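# Seat two printed parts on jig pins, or press CALL

## Task

Using the drawing as the reference, fit both loose printed parts onto their matching pins in the jig (this is the day's final kit). If the kit turns out to be one that ought not to be assembled, do not assemble it. Instead, bring a closed gripper down from above onto the blue CALL button and keep the button fully depressed for one second, without touching the kit's parts, the jig or the drawing. If the kit is fine, do not touch CALL at all.

## Robot and tools

Robot: two arms, left_arm and right_arm, each ending in a two-finger parallel gripper. Base poses in the scene frame are left_arm (-0.047, +0.247, +0.039) m with quat_wxyz (+1.000, 0, 0, +0.009), and right_arm (+0.004, -0.354, +0.044) m with quat_wxyz (+1.000, 0, 0, -0.014).

Frame: every pose, velocity and target uses the scene frame. Its origin sits at table-top height, halfway between the nominal bases. +z points up and +x points out over the table. left_arm is on the +y side; arm names do not match image left and right. Reported hand position and orientation may be off by a few centimetres, more at long reach.

Gripper axes: the fingers extend along the gripper's +z and close along its y. end_effector_position is the point between the pads, roughly 1 cm short of the fingertips.

Row format, shared by execute_actions and move: 16 numbers in one flat list. The first eight are left_arm: x, y, z in metres, then qw, qx, qy, qz (w first), then opening. The last eight are right_arm in the same order. Position and quaternion form an absolute target pose in the scene frame, not an offset. Opening runs from -1 (closed) to +1 (fully open, 0.094 m). Both arms must always be filled in. To hold an arm still, resend the exact pose it reported in the last result before it stopped, plus its intended opening. To keep a gripper's orientation, repeat the same commanded quaternion in each row rather than copying the drifted reported one.

execute_actions(actions, cameras): actions is a list of up to 15 actions. Each action is a list of up to 15 rows, one row per 1/30 s step. A short action repeats its last row until the 15 steps are used. A target more than 0.6 m from that gripper's current position along any of the gripper's own axes makes that action rejected for both arms. If the first action fails this check or anything is malformed, the whole call is rejected. Images come back only for an empty actions list or when cameras names them.

move(target, speed, blend, opening_speed, grip_force, blocking, cameras): target is either one 16-number row or a list of up to 15 rows visited in turn. Each gripper follows a straight line there and turns the short way. The 0.6 m rule does not apply. speed is the top path speed in m/s, from 0.002 to 4.3, default 0.25; turning is capped at twice that in rad/s. Give one value or one per target. blend, in metres, rounds the corners at intermediate targets; 0 (the default) halts at each. opening_speed is how fast the commanded opening changes, in scale units per second, at least 0.2; use it to close gently on fragile parts. grip_force is a per-pad force cap in newtons, 10 to 50, one value or one per arm; it persists until changed, and below 50 the fingers close slowly. blocking=false returns after about 0.5 s while motion continues, and a new move takes over from the current point. The whole move is capped at 10 s. Paths ignore obstacles and the other arm, and the gripper lags and can overshoot at speed, especially with a nearly straight arm. Do not route a path close to an arm's own base; it can flip the shoulder posture.

The move result adds a line such as move: done, off_target, moving, held or fault. Arms not named are done, meaning within 10 mm and 2 degrees. done or off_target says nothing about contact. limits=paced means the sent pose was clipped; limits=held means a check withheld steps.

wait(seconds): 0 to 10 s while arms keep their last command; it returns early if a running move ends. stop(): brakes the current move, which needs some distance. zoom_image(camera, region): an enlarged view of a rectangle [x0, y0, x1, y1] in pixels (origin top-left, at most 504 by 504) of one camera's latest image. finished_scene(scene): ends the scene for good; scene is 1 or omitted.

Cameras: cam_high, cam_over, cam_left_wrist, cam_right_wrist, each 672x504.

Results give per arm end_effector_position, end_effector_quat_wxyz, grip_measured (opening on the -1 to +1 scale; last Joint positions entry is the gap in metres), Joint velocities, Joint torques, motor temperatures, a Hand target line (where the arm is actually being driven) and Tool commands. Each step, commanded orientation is clipped to 40 degrees from the measured one, so big turns need several actions. Friction and load can leave a gripper a few centimetres off a free-air target without any contact. grip_measured with nothing held reads up to about 2.5 mm wide; on a hard part it reads a little narrower than the part. To release, command an opening well above grip_measured. Joint ranges (rad): waist -2.880 to 2.880, shoulder 0 to 3.142, elbow 0 to 3.019, wrist pitch -1.693 to 1.571, wrist yaw -1.571 to 1.571, wrist roll -2.094 to 2.094.

Avoid: dropping parts or letting go while they move; anything leaving the table; fast impacts or hard pushes on fixed or heavy objects; any contact or pinching between the two arms or their grippers, which can end the scene; a gripper closing on the other arm's fingers. Holding loads, stretching out or pushing at unreachable poses heats motors: MOTOR HOT appears at 85 °C, and at 100 °C that arm goes limp for 30 to 60 s or more (OVER-TEMPERATURE FAULT).

Each tool is called after ">>>" by a JSON object that holds its "name" and its "arguments".

## Session

>>> {"name": "execute_actions", "arguments": {"actions": []}}

Scene clock: 0.00 s.
left_arm: end_effector_position=(+0.4311, +0.3705, +0.3585) grip_measured=+1.000 end_effector_quat_wxyz=(+0.565, -0.144, +0.810, +0.060) | right_arm: end_effector_position=(+0.4656, -0.6170, +0.3778) grip_measured=+1.000 end_effector_quat_wxyz=(+0.671, +0.010, +0.722, -0.167)
Joint positions: left_arm=[0.223 1.042 0.821 -0.142 -0.038 -0.085 0.094] | right_arm=[-0.611 1.196 0.755 0.394 -0.383 -0.247 0.094]
Joint velocities: within noise
Joint torques (N m): no reading
Motor temperatures (°C): left_arm=[28 28 27 29 29 26 28] | right_arm=[28 28 30 27 28 28 29]
Heat: left arm: hottest wrist pitch 29 °C; right arm: hottest elbow 30 °C.
Hand target: left_arm +0.4357, +0.3717, +0.3730; +0.575, -0.143, +0.803, +0.060 | right_arm +0.4690, -0.6195, +0.3999; +0.684, +0.004, +0.709, -0.176
Tool commands: left_gripper/opening=+1.0 right_gripper/opening=+1.0

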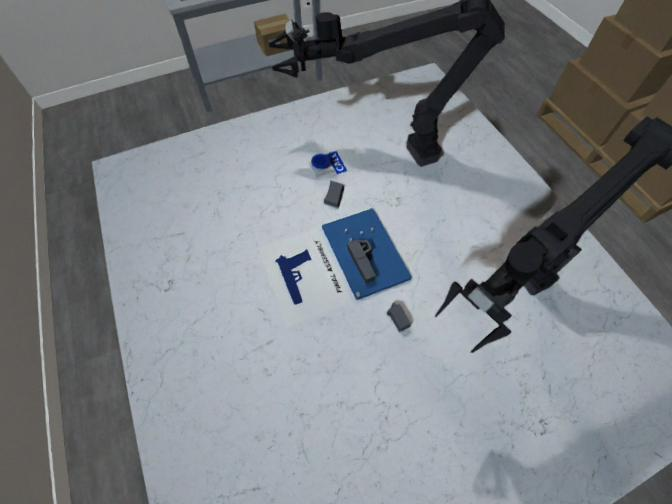

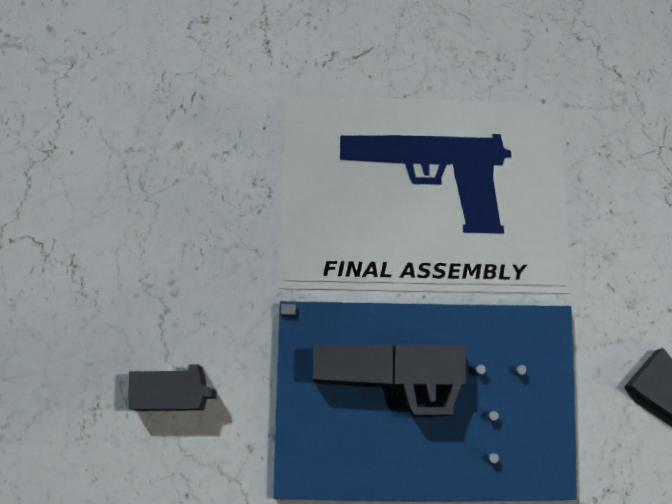

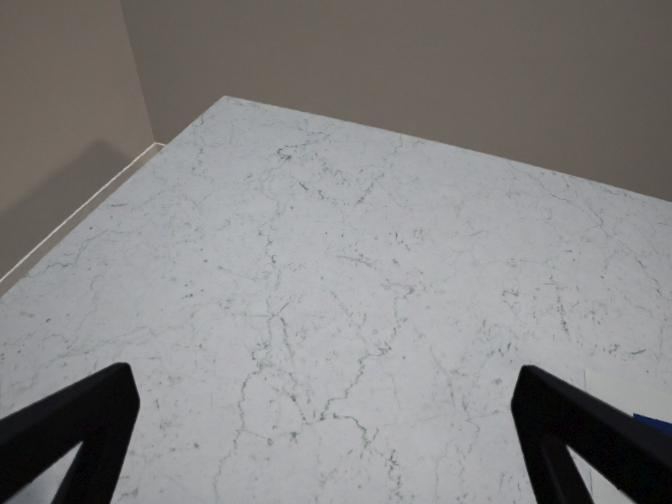

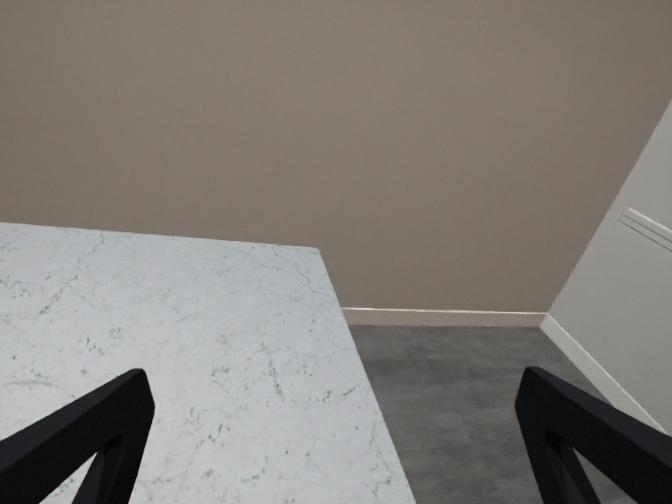

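>>> {"name": "move", "arguments": {"target": [0.4311,0.3705,0.3585,0.565,-0.144,0.810,0.060,1,0.28,-0.40,0.32,0,0,1,0,-1], "speed": 0.5, "cameras": ["all"]}}

>>> {"name": "zoom_image", "arguments": {"camera": "cam_over", "region": [260, 90, 600, 504]}}

Scene clock: 34.17 s.
left_arm: end_effector_position=(+0.4311, +0.3705, +0.3585) grip_measured=+1.000 end_effector_quat_wxyz=(+0.565, -0.144, +0.810, +0.060) | right_arm: end_effector_position=(+0.2684, -0.4009, +0.3021) grip_measured=-0.986 end_effector_quat_wxyz=(-0.015, -0.004, +1.000, +0.002)
Joint positions: left_arm=[0.223 1.042 0.821 -0.142 -0.038 -0.085 0.094] | right_arm=[-0.145 1.055 1.087 -1.634 0.001 -0.181 0.001]
Joint torques (N m): left_arm=[0.26 -6.89 9.43 2.54 -0.03 0.02] | right_arm=[1.44 -1.79 13.19 -0.18 -0.24 -0.02]
Motor temperatures (°C): left_arm=[28 29 35 29 29 26 28] | right_arm=[28 28 38 28 28 28 29]
Heat: left arm: hottest elbow 35 °C; right arm: hottest elbow 38 °C.
Hand target: left_arm +0.4311, +0.3706, +0.3585; +0.565, -0.144, +0.810, +0.060 | right_arm +0.2793, -0.4000, +0.3197; +0.000, +0.000, +1.000, +0.000
Off the commanded pose: left_arm 0.000 m, 0 deg | right_arm 0.021 m, 2 deg.
move: off_target (right_arm)

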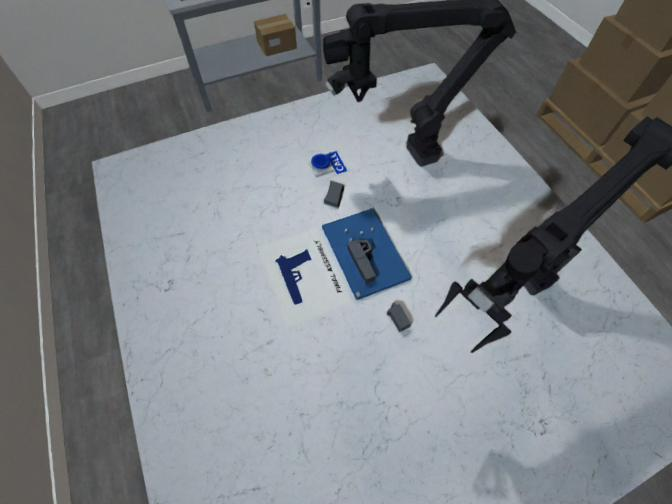

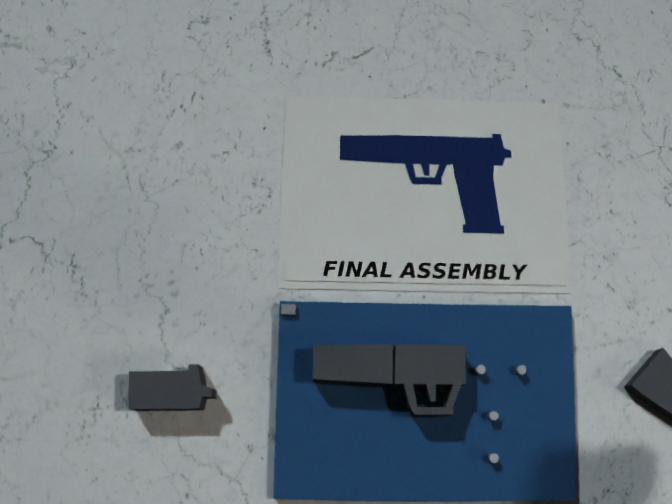

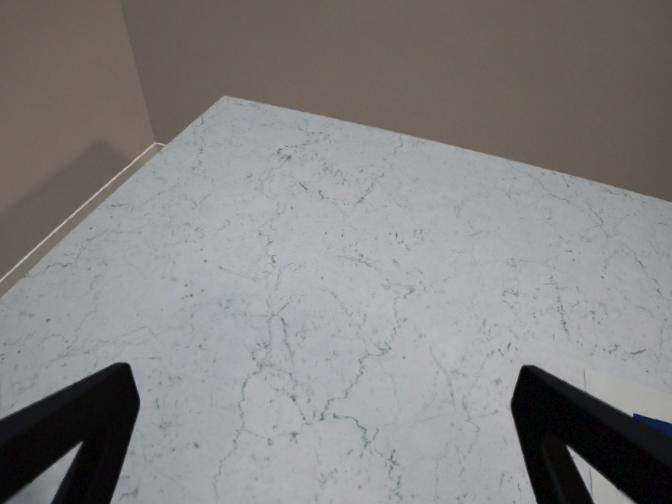

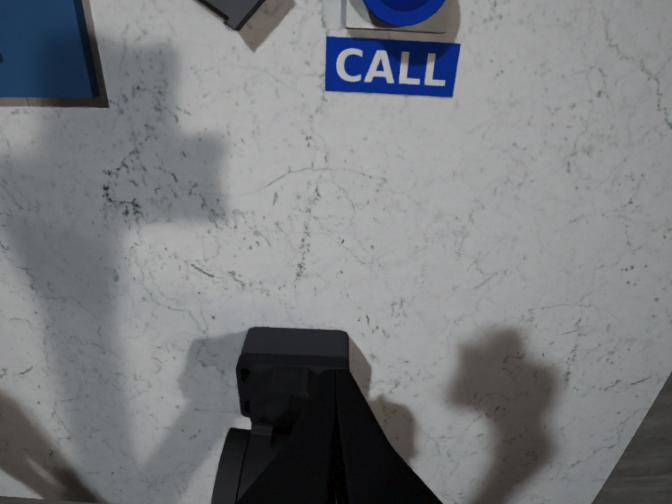

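Scaled by 1.217 from the camera's 672x504 image, which has a finer 960x720 frame.

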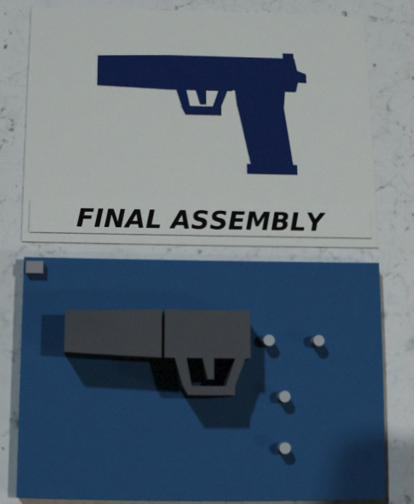

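>>> {"name": "move", "arguments": {"target": [0.4311,0.3705,0.3585,0.565,-0.144,0.810,0.060,1,0.36,-0.47,0.30,0,0,1,0,-1], "speed": 0.4, "cameras": ["cam_high","cam_right_wrist"]}}

Scene clock: 51.87 s.
left_arm: end_effector_position=(+0.4311, +0.3705, +0.3585) grip_measured=+1.000 end_effector_quat_wxyz=(+0.565, -0.144, +0.810, +0.060) | right_arm: end_effector_position=(+0.3438, -0.4636, +0.2821) grip_measured=-0.986 end_effector_quat_wxyz=(-0.027, +0.006, +1.000, +0.007)
Joint positions: left_arm=[0.223 1.042 0.821 -0.142 -0.038 -0.085 0.094] | right_arm=[-0.281 1.31 1.236 -1.552 0.003 -0.297 0.001]
Joint torques (N m): left_arm=[0.56 -6.89 9.46 2.45 -0.04 0.05] | right_arm=[0.26 -5.6 13.01 0.68 -0.27 -0.3]
Motor temperatures (°C): left_arm=[28 29 36 29 29 26 28] | right_arm=[28 28 43 27 28 28 30]
Heat: left arm: hottest elbow 36 °C; right arm: hottest elbow 43 °C.
Hand target: left_arm +0.4311, +0.3706, +0.3585; +0.565, -0.144, +0.810, +0.060 | right_arm +0.3589, -0.4697, +0.3000; +0.000, +0.000, +1.000, +0.000
Off the commanded pose: left_arm 0.000 m, 0 deg | right_arm 0.025 m, 3 deg.
move: off_target (right_arm)
Images, in order (width x height): cam_high 672x504, cam_right_wrist 672x504.

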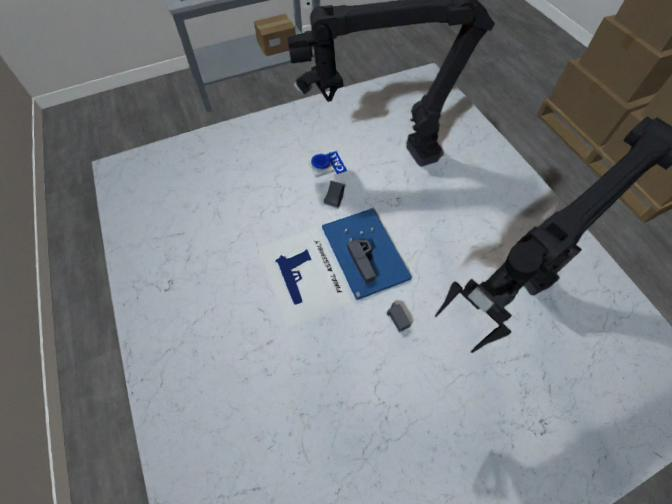

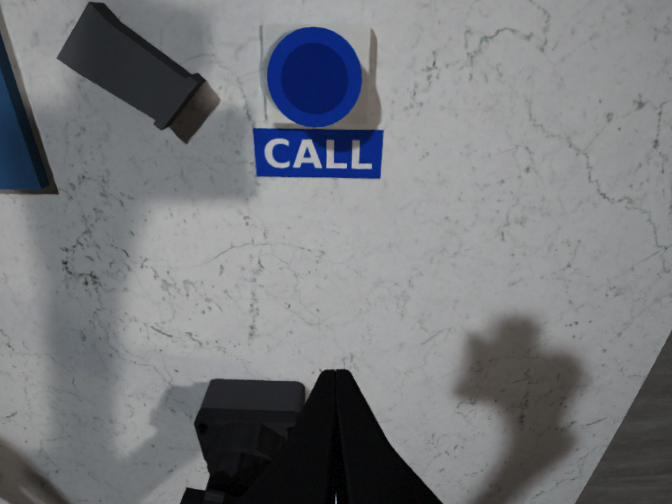

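>>> {"name": "move", "arguments": {"target": [0.4311,0.3705,0.3585,0.565,-0.144,0.810,0.060,1,0.345,-0.450,0.16,0,0,1,0,-1], "speed": 0.3, "cameras": ["cam_high","cam_right_wrist"]}}

Scene clock: 82.47 s.
left_arm: end_effector_position=(+0.4311, +0.3705, +0.3585) grip_measured=+1.000 end_effector_quat_wxyz=(+0.565, -0.144, +0.810, +0.060) | right_arm: end_effector_position=(+0.3383, -0.4514, +0.1610) grip_measured=-0.986 end_effector_quat_wxyz=(-0.005, -0.004, +1.000, +0.001)
Joint positions: left_arm=[0.223 1.042 0.821 -0.142 -0.038 -0.085 0.094] | right_arm=[-0.254 1.335 0.932 -1.179 0.001 -0.29 0.001]
Joint torques (N m): left_arm=[0.21 -6.59 9.44 2.54 -0.04 0.03] | right_arm=[1.44 -4.89 8.59 1.09 -0.23 -0.01]
Heat: left arm: hottest elbow 37 °C; right arm: hottest elbow 42 °C.
Hand target: left_arm +0.4311, +0.3706, +0.3585; +0.565, -0.144, +0.810, +0.060 | right_arm +0.3450, -0.4500, +0.1602; +0.000, +0.000, +1.000, +0.000
Off the commanded pose: left_arm 0.000 m, 0 deg | right_arm 0.007 m, 1 deg.
move: done
Images, in order (width x height): cam_high 672x504, cam_right_wrist 672x504.

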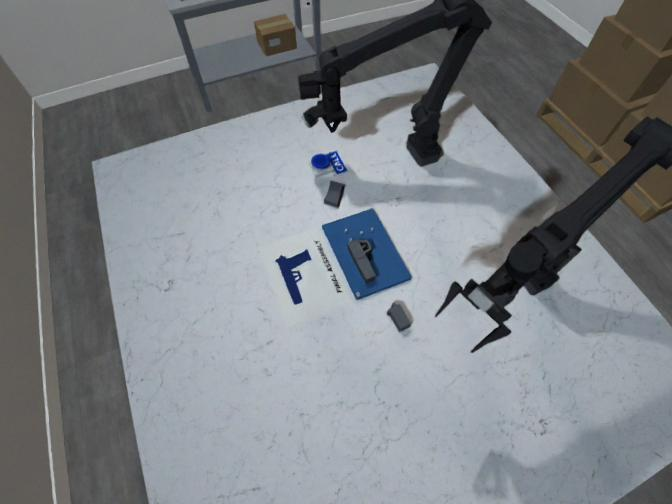

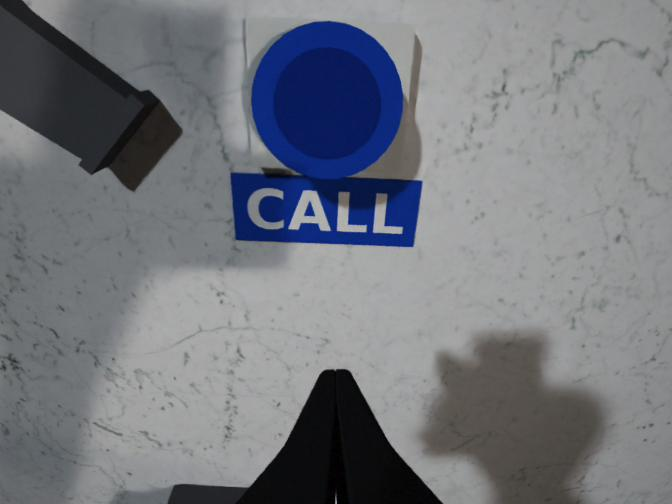

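>>> {"name": "move", "arguments": {"target": [0.4311,0.3705,0.3585,0.565,-0.144,0.810,0.060,1,0.392,-0.446,0.105,0,0,1,0,-1], "speed": 0.2, "cameras": ["cam_high","cam_right_wrist"]}}

>>> {"name": "zoom_image", "arguments": {"camera": "cam_high", "region": [280, 90, 400, 210]}}

Scene clock: 102.93 s.
left_arm: end_effector_position=(+0.4311, +0.3705, +0.3585) grip_measured=+1.000 end_effector_quat_wxyz=(+0.565, -0.144, +0.810, +0.060) | right_arm: end_effector_position=(+0.3703, -0.4439, +0.0957) grip_measured=-0.986 end_effector_quat_wxyz=(-0.023, -0.005, +1.000, +0.005)
Joint positions: left_arm=[0.223 1.042 0.821 -0.142 -0.038 -0.085 0.094] | right_arm=[-0.211 1.523 0.932 -1.027 0.001 -0.249 0.001]
Joint torques (N m): left_arm=[0.32 -6.95 9.43 2.62 -0.05 0.02] | right_arm=[1.32 -6.95 10.44 0.98 -0.23 0.02]
Heat: left arm: hottest elbow 37 °C; right arm: hottest elbow 42 °C.
Hand target: left_arm +0.4311, +0.3706, +0.3585; +0.565, -0.144, +0.810, +0.060 | right_arm +0.3913, -0.4458, +0.1056; +0.000, +0.000, +1.000, +0.000
Off the commanded pose: left_arm 0.000 m, 0 deg | right_arm 0.024 m, 3 deg.
move: off_target (right_arm)
Images, in order (width x height): cam_high 672x504, cam_right_wrist 672x504.

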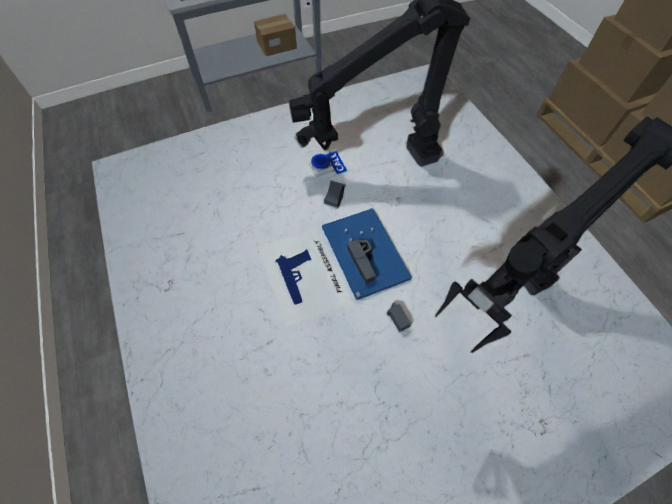

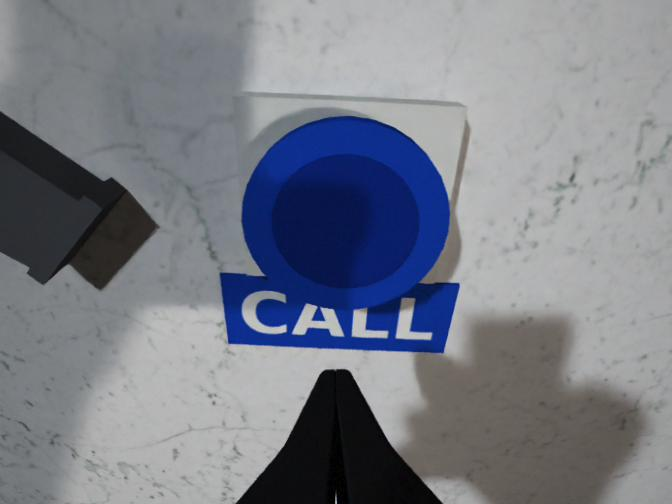

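Scaled by 4.200 from the camera's 672x504 image, which has a finer 960x720 frame.

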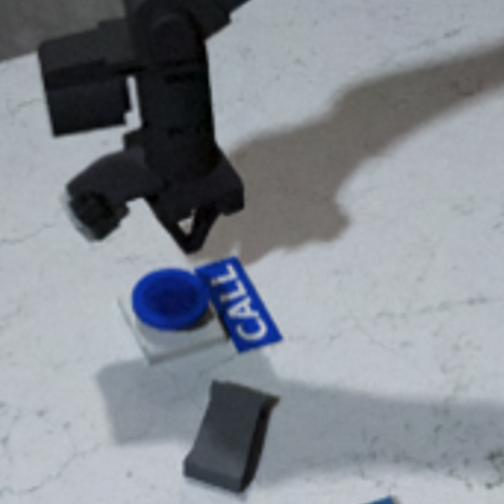

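>>> {"name": "move", "arguments": {"target": [0.4311,0.3705,0.3585,0.565,-0.144,0.810,0.060,1,0.404,-0.447,0.072,0,0,1,0,-1], "speed": 0.12, "cameras": ["cam_high","cam_right_wrist"]}}

>>> {"name": "zoom_image", "arguments": {"camera": "cam_high", "region": [280, 90, 400, 210]}}

Scene clock: 117.20 s.
left_arm: end_effector_position=(+0.4311, +0.3705, +0.3585) grip_measured=+1.000 end_effector_quat_wxyz=(+0.565, -0.144, +0.810, +0.060) | right_arm: end_effector_position=(+0.3847, -0.4463, +0.0665) grip_measured=-0.986 end_effector_quat_wxyz=(-0.018, -0.004, +1.000, +0.004)
Joint positions: left_arm=[0.223 1.042 0.821 -0.142 -0.038 -0.085 0.094] | right_arm=[-0.208 1.601 0.932 -0.939 0.001 -0.244 0.001]
Joint torques (N m): left_arm=[0.09 -7 9.42 2.51 0 0.01] | right_arm=[1.49 -7.3 9.58 0.9 -0.23 -0.01]
Heat: left arm: hottest elbow 37 °C; right arm: hottest elbow 43 °C.
Hand target: left_arm +0.4311, +0.3706, +0.3585; +0.565, -0.144, +0.810, +0.060 | right_arm +0.4035, -0.4469, +0.0725; +0.000, +0.000, +1.000, +0.000
Off the commanded pose: left_arm 0.000 m, 0 deg | right_arm 0.020 m, 2 deg.
move: off_target (right_arm)
Images, in order (width x height): cam_high 672x504, cam_right_wrist 672x504.

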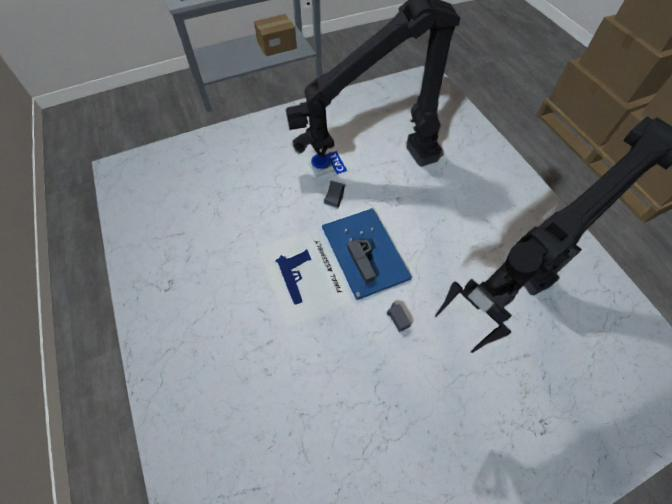

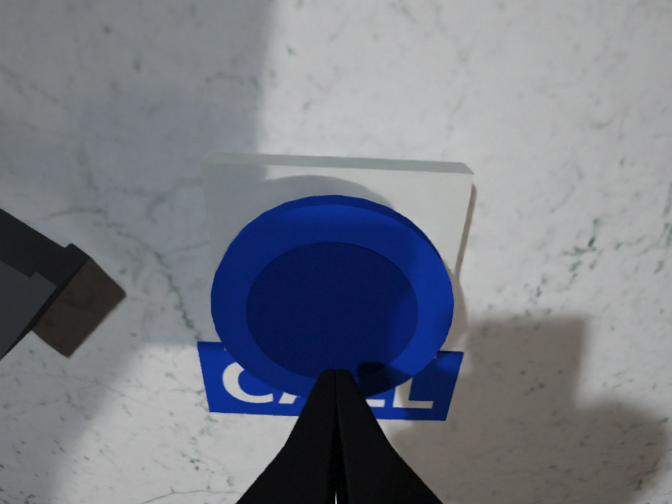

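Scaled by 4.200 from the camera's 672x504 image, which has a finer 960x720 frame.

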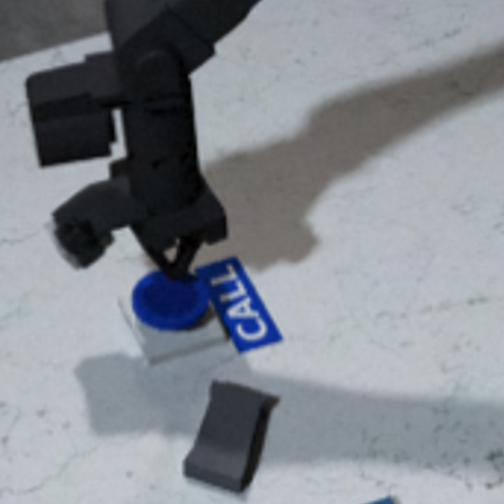

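>>> {"name": "move", "arguments": {"target": [0.4311,0.3705,0.3585,0.565,-0.144,0.810,0.060,1,0.406,-0.447,0.040,0,0,1,0,-1], "speed": 0.04, "cameras": ["cam_high","cam_right_wrist"]}}

>>> {"name": "zoom_image", "arguments": {"camera": "cam_high", "region": [280, 90, 400, 210]}}

Scene clock: 127.40 s.
left_arm: end_effector_position=(+0.4311, +0.3705, +0.3585) grip_measured=+1.000 end_effector_quat_wxyz=(+0.565, -0.144, +0.810, +0.060) | right_arm: end_effector_position=(+0.3982, -0.4491, +0.0467) grip_measured=-0.986 end_effector_quat_wxyz=(-0.004, -0.003, +1.000, +0.001)
Joint positions: left_arm=[0.223 1.042 0.821 -0.142 -0.038 -0.085 0.094] | right_arm=[-0.207 1.652 0.932 -0.859 0.001 -0.242 0.001]
Joint torques (N m): left_arm=[0.03 -6.59 9.35 2.56 -0.03 0.06] | right_arm=[1.49 -6.83 7.27 1.52 -0.21 0]
Heat: left arm: hottest elbow 37 °C; right arm: hottest elbow 42 °C.
Hand target: left_arm +0.4311, +0.3706, +0.3585; +0.565, -0.144, +0.810, +0.060 | right_arm +0.4058, -0.4470, +0.0403; +0.000, +0.000, +1.000, +0.000
Off the commanded pose: left_arm 0.000 m, 0 deg | right_arm 0.010 m, 1 deg.
move: done
Images, in order (width x height): cam_high 672x504, cam_right_wrist 672x504.

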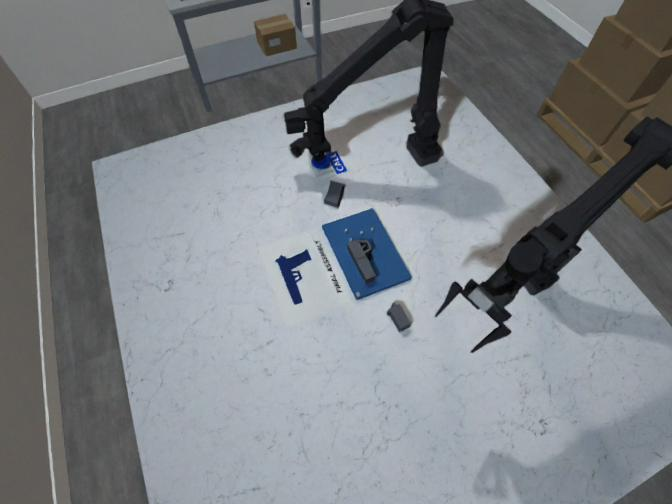

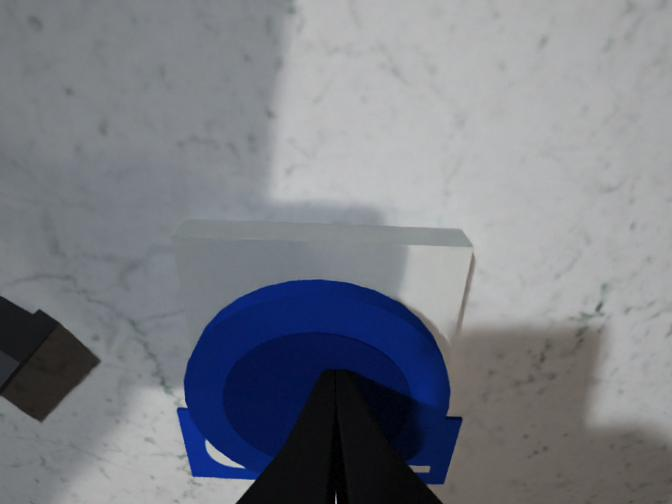

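Scaled by 4.200 from the camera's 672x504 image, which has a finer 960x720 frame.

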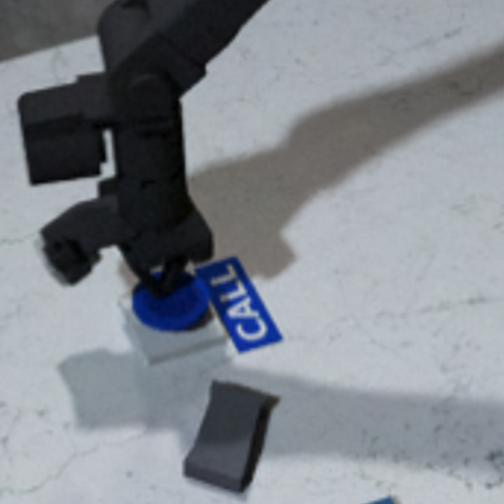

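>>> {"name": "move", "arguments": {"target": [0.4311,0.3705,0.3585,0.565,-0.144,0.810,0.060,1,0.400,-0.445,0.020,0,0,1,0,-1], "speed": 0.03, "cameras": ["cam_high","cam_right_wrist"]}}

>>> {"name": "zoom_image", "arguments": {"camera": "cam_high", "region": [280, 90, 400, 210]}}

Scene clock: 134.33 s.
left_arm: end_effector_position=(+0.4311, +0.3705, +0.3585) grip_measured=+1.000 end_effector_quat_wxyz=(+0.565, -0.144, +0.810, +0.060) | right_arm: end_effector_position=(+0.4012, -0.4497, +0.0419) grip_measured=-0.986 end_effector_quat_wxyz=(+0.009, -0.003, +1.000, -0.002)
Joint positions: left_arm=[0.223 1.042 0.821 -0.142 -0.038 -0.085 0.094] | right_arm=[-0.207 1.654 0.918 -0.817 0.001 -0.241 0.001]
Joint torques (N m): left_arm=[0.5 -6.89 9.48 2.45 -0.02 0.01] | right_arm=[1.61 -5.19 5.39 2.28 -0.19 0.02]
Heat: left arm: hottest elbow 38 °C; right arm: hottest elbow 42 °C.
Hand target: left_arm +0.4311, +0.3706, +0.3585; +0.565, -0.144, +0.810, +0.060 | right_arm +0.3988, -0.4448, +0.0211; +0.000, +0.000, +1.000, +0.000
Off the commanded pose: left_arm 0.000 m, 0 deg | right_arm 0.022 m, 1 deg.
move: off_target (right_arm)
Images, in order (width x height): cam_high 672x504, cam_right_wrist 672x504.

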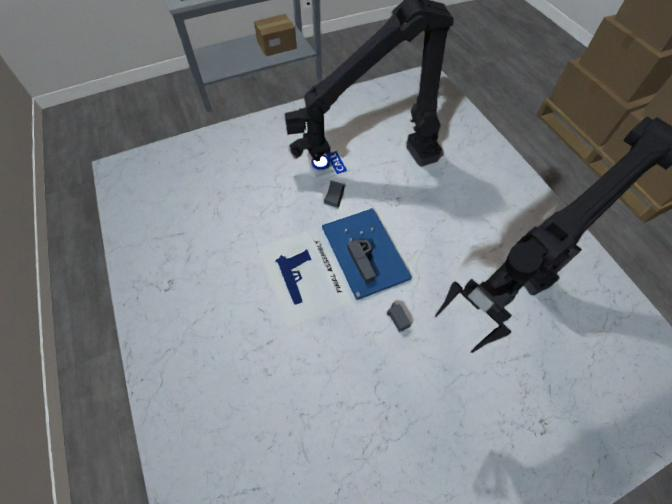

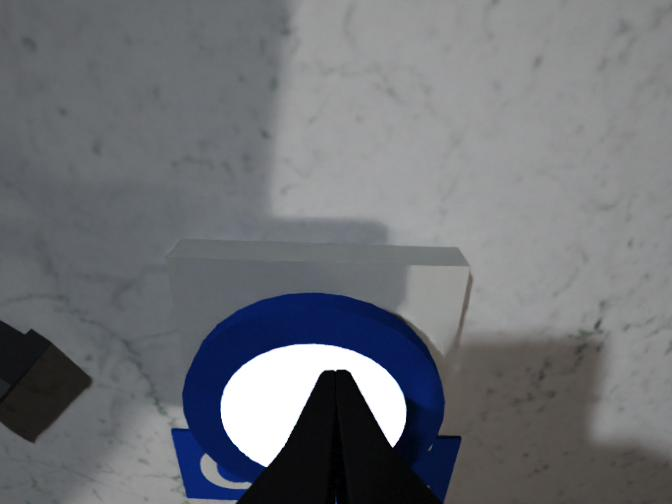

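Scaled by 4.200 from the camera's 672x504 image, which has a finer 960x720 frame.

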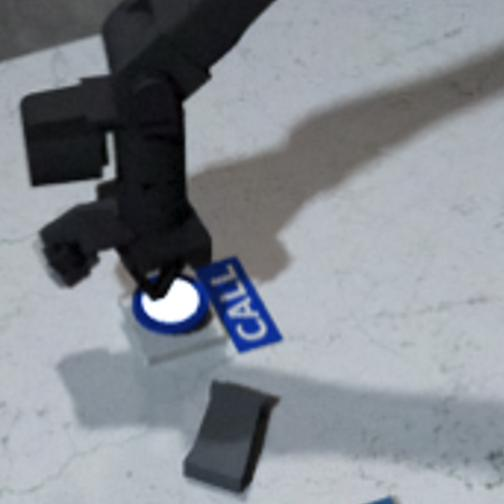

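>>> {"name": "move", "arguments": {"target": [0.4311,0.3705,0.3585,0.565,-0.144,0.810,0.060,1,0.402,-0.448,0.11,0,0,1,0,-1], "speed": 0.12, "cameras": ["cam_high","cam_right_wrist"]}}

Scene clock: 140.47 s.
left_arm: end_effector_position=(+0.4311, +0.3705, +0.3585) grip_measured=+1.000 end_effector_quat_wxyz=(+0.565, -0.144, +0.810, +0.060) | right_arm: end_effector_position=(+0.3849, -0.4458, +0.0914) grip_measured=-0.986 end_effector_quat_wxyz=(-0.021, -0.003, +1.000, +0.005)
Joint positions: left_arm=[0.223 1.042 0.821 -0.142 -0.038 -0.085 0.094] | right_arm=[-0.207 1.562 0.965 -1.017 0.001 -0.241 0.001]
Joint torques (N m): left_arm=[0.56 -6.65 9.4 2.54 -0.06 0.03] | right_arm=[1.03 -9.05 10.5 -0.16 -0.22 -0.07]
Heat: left arm: hottest elbow 38 °C; right arm: hottest elbow 41 °C.
Hand target: left_arm +0.4311, +0.3706, +0.3585; +0.565, -0.144, +0.810, +0.060 | right_arm +0.4013, -0.4478, +0.1100; +0.000, +0.000, +1.000, +0.000
Off the commanded pose: left_arm 0.000 m, 0 deg | right_arm 0.025 m, 3 deg.
move: off_target (right_arm)
Images, in order (width x height): cam_high 672x504, cam_right_wrist 672x504.

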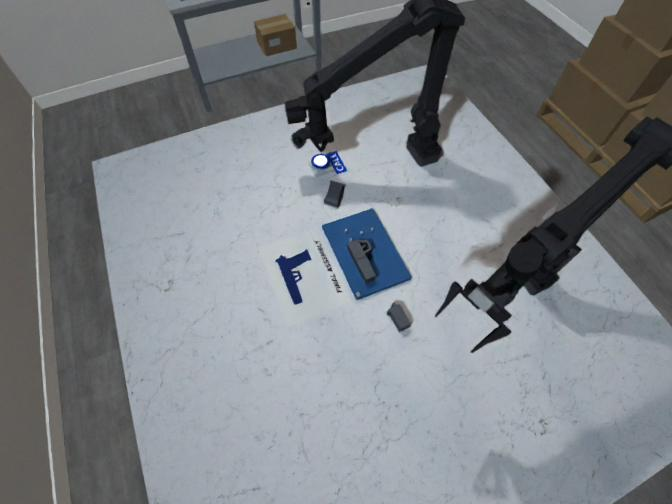

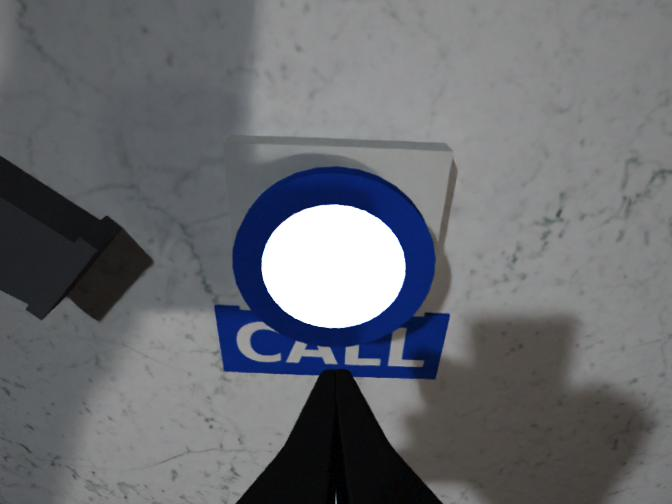

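Light is latched; CALL registered.

>>> {"name": "finished_scene", "arguments": {}}

The scene is finished: the task was done.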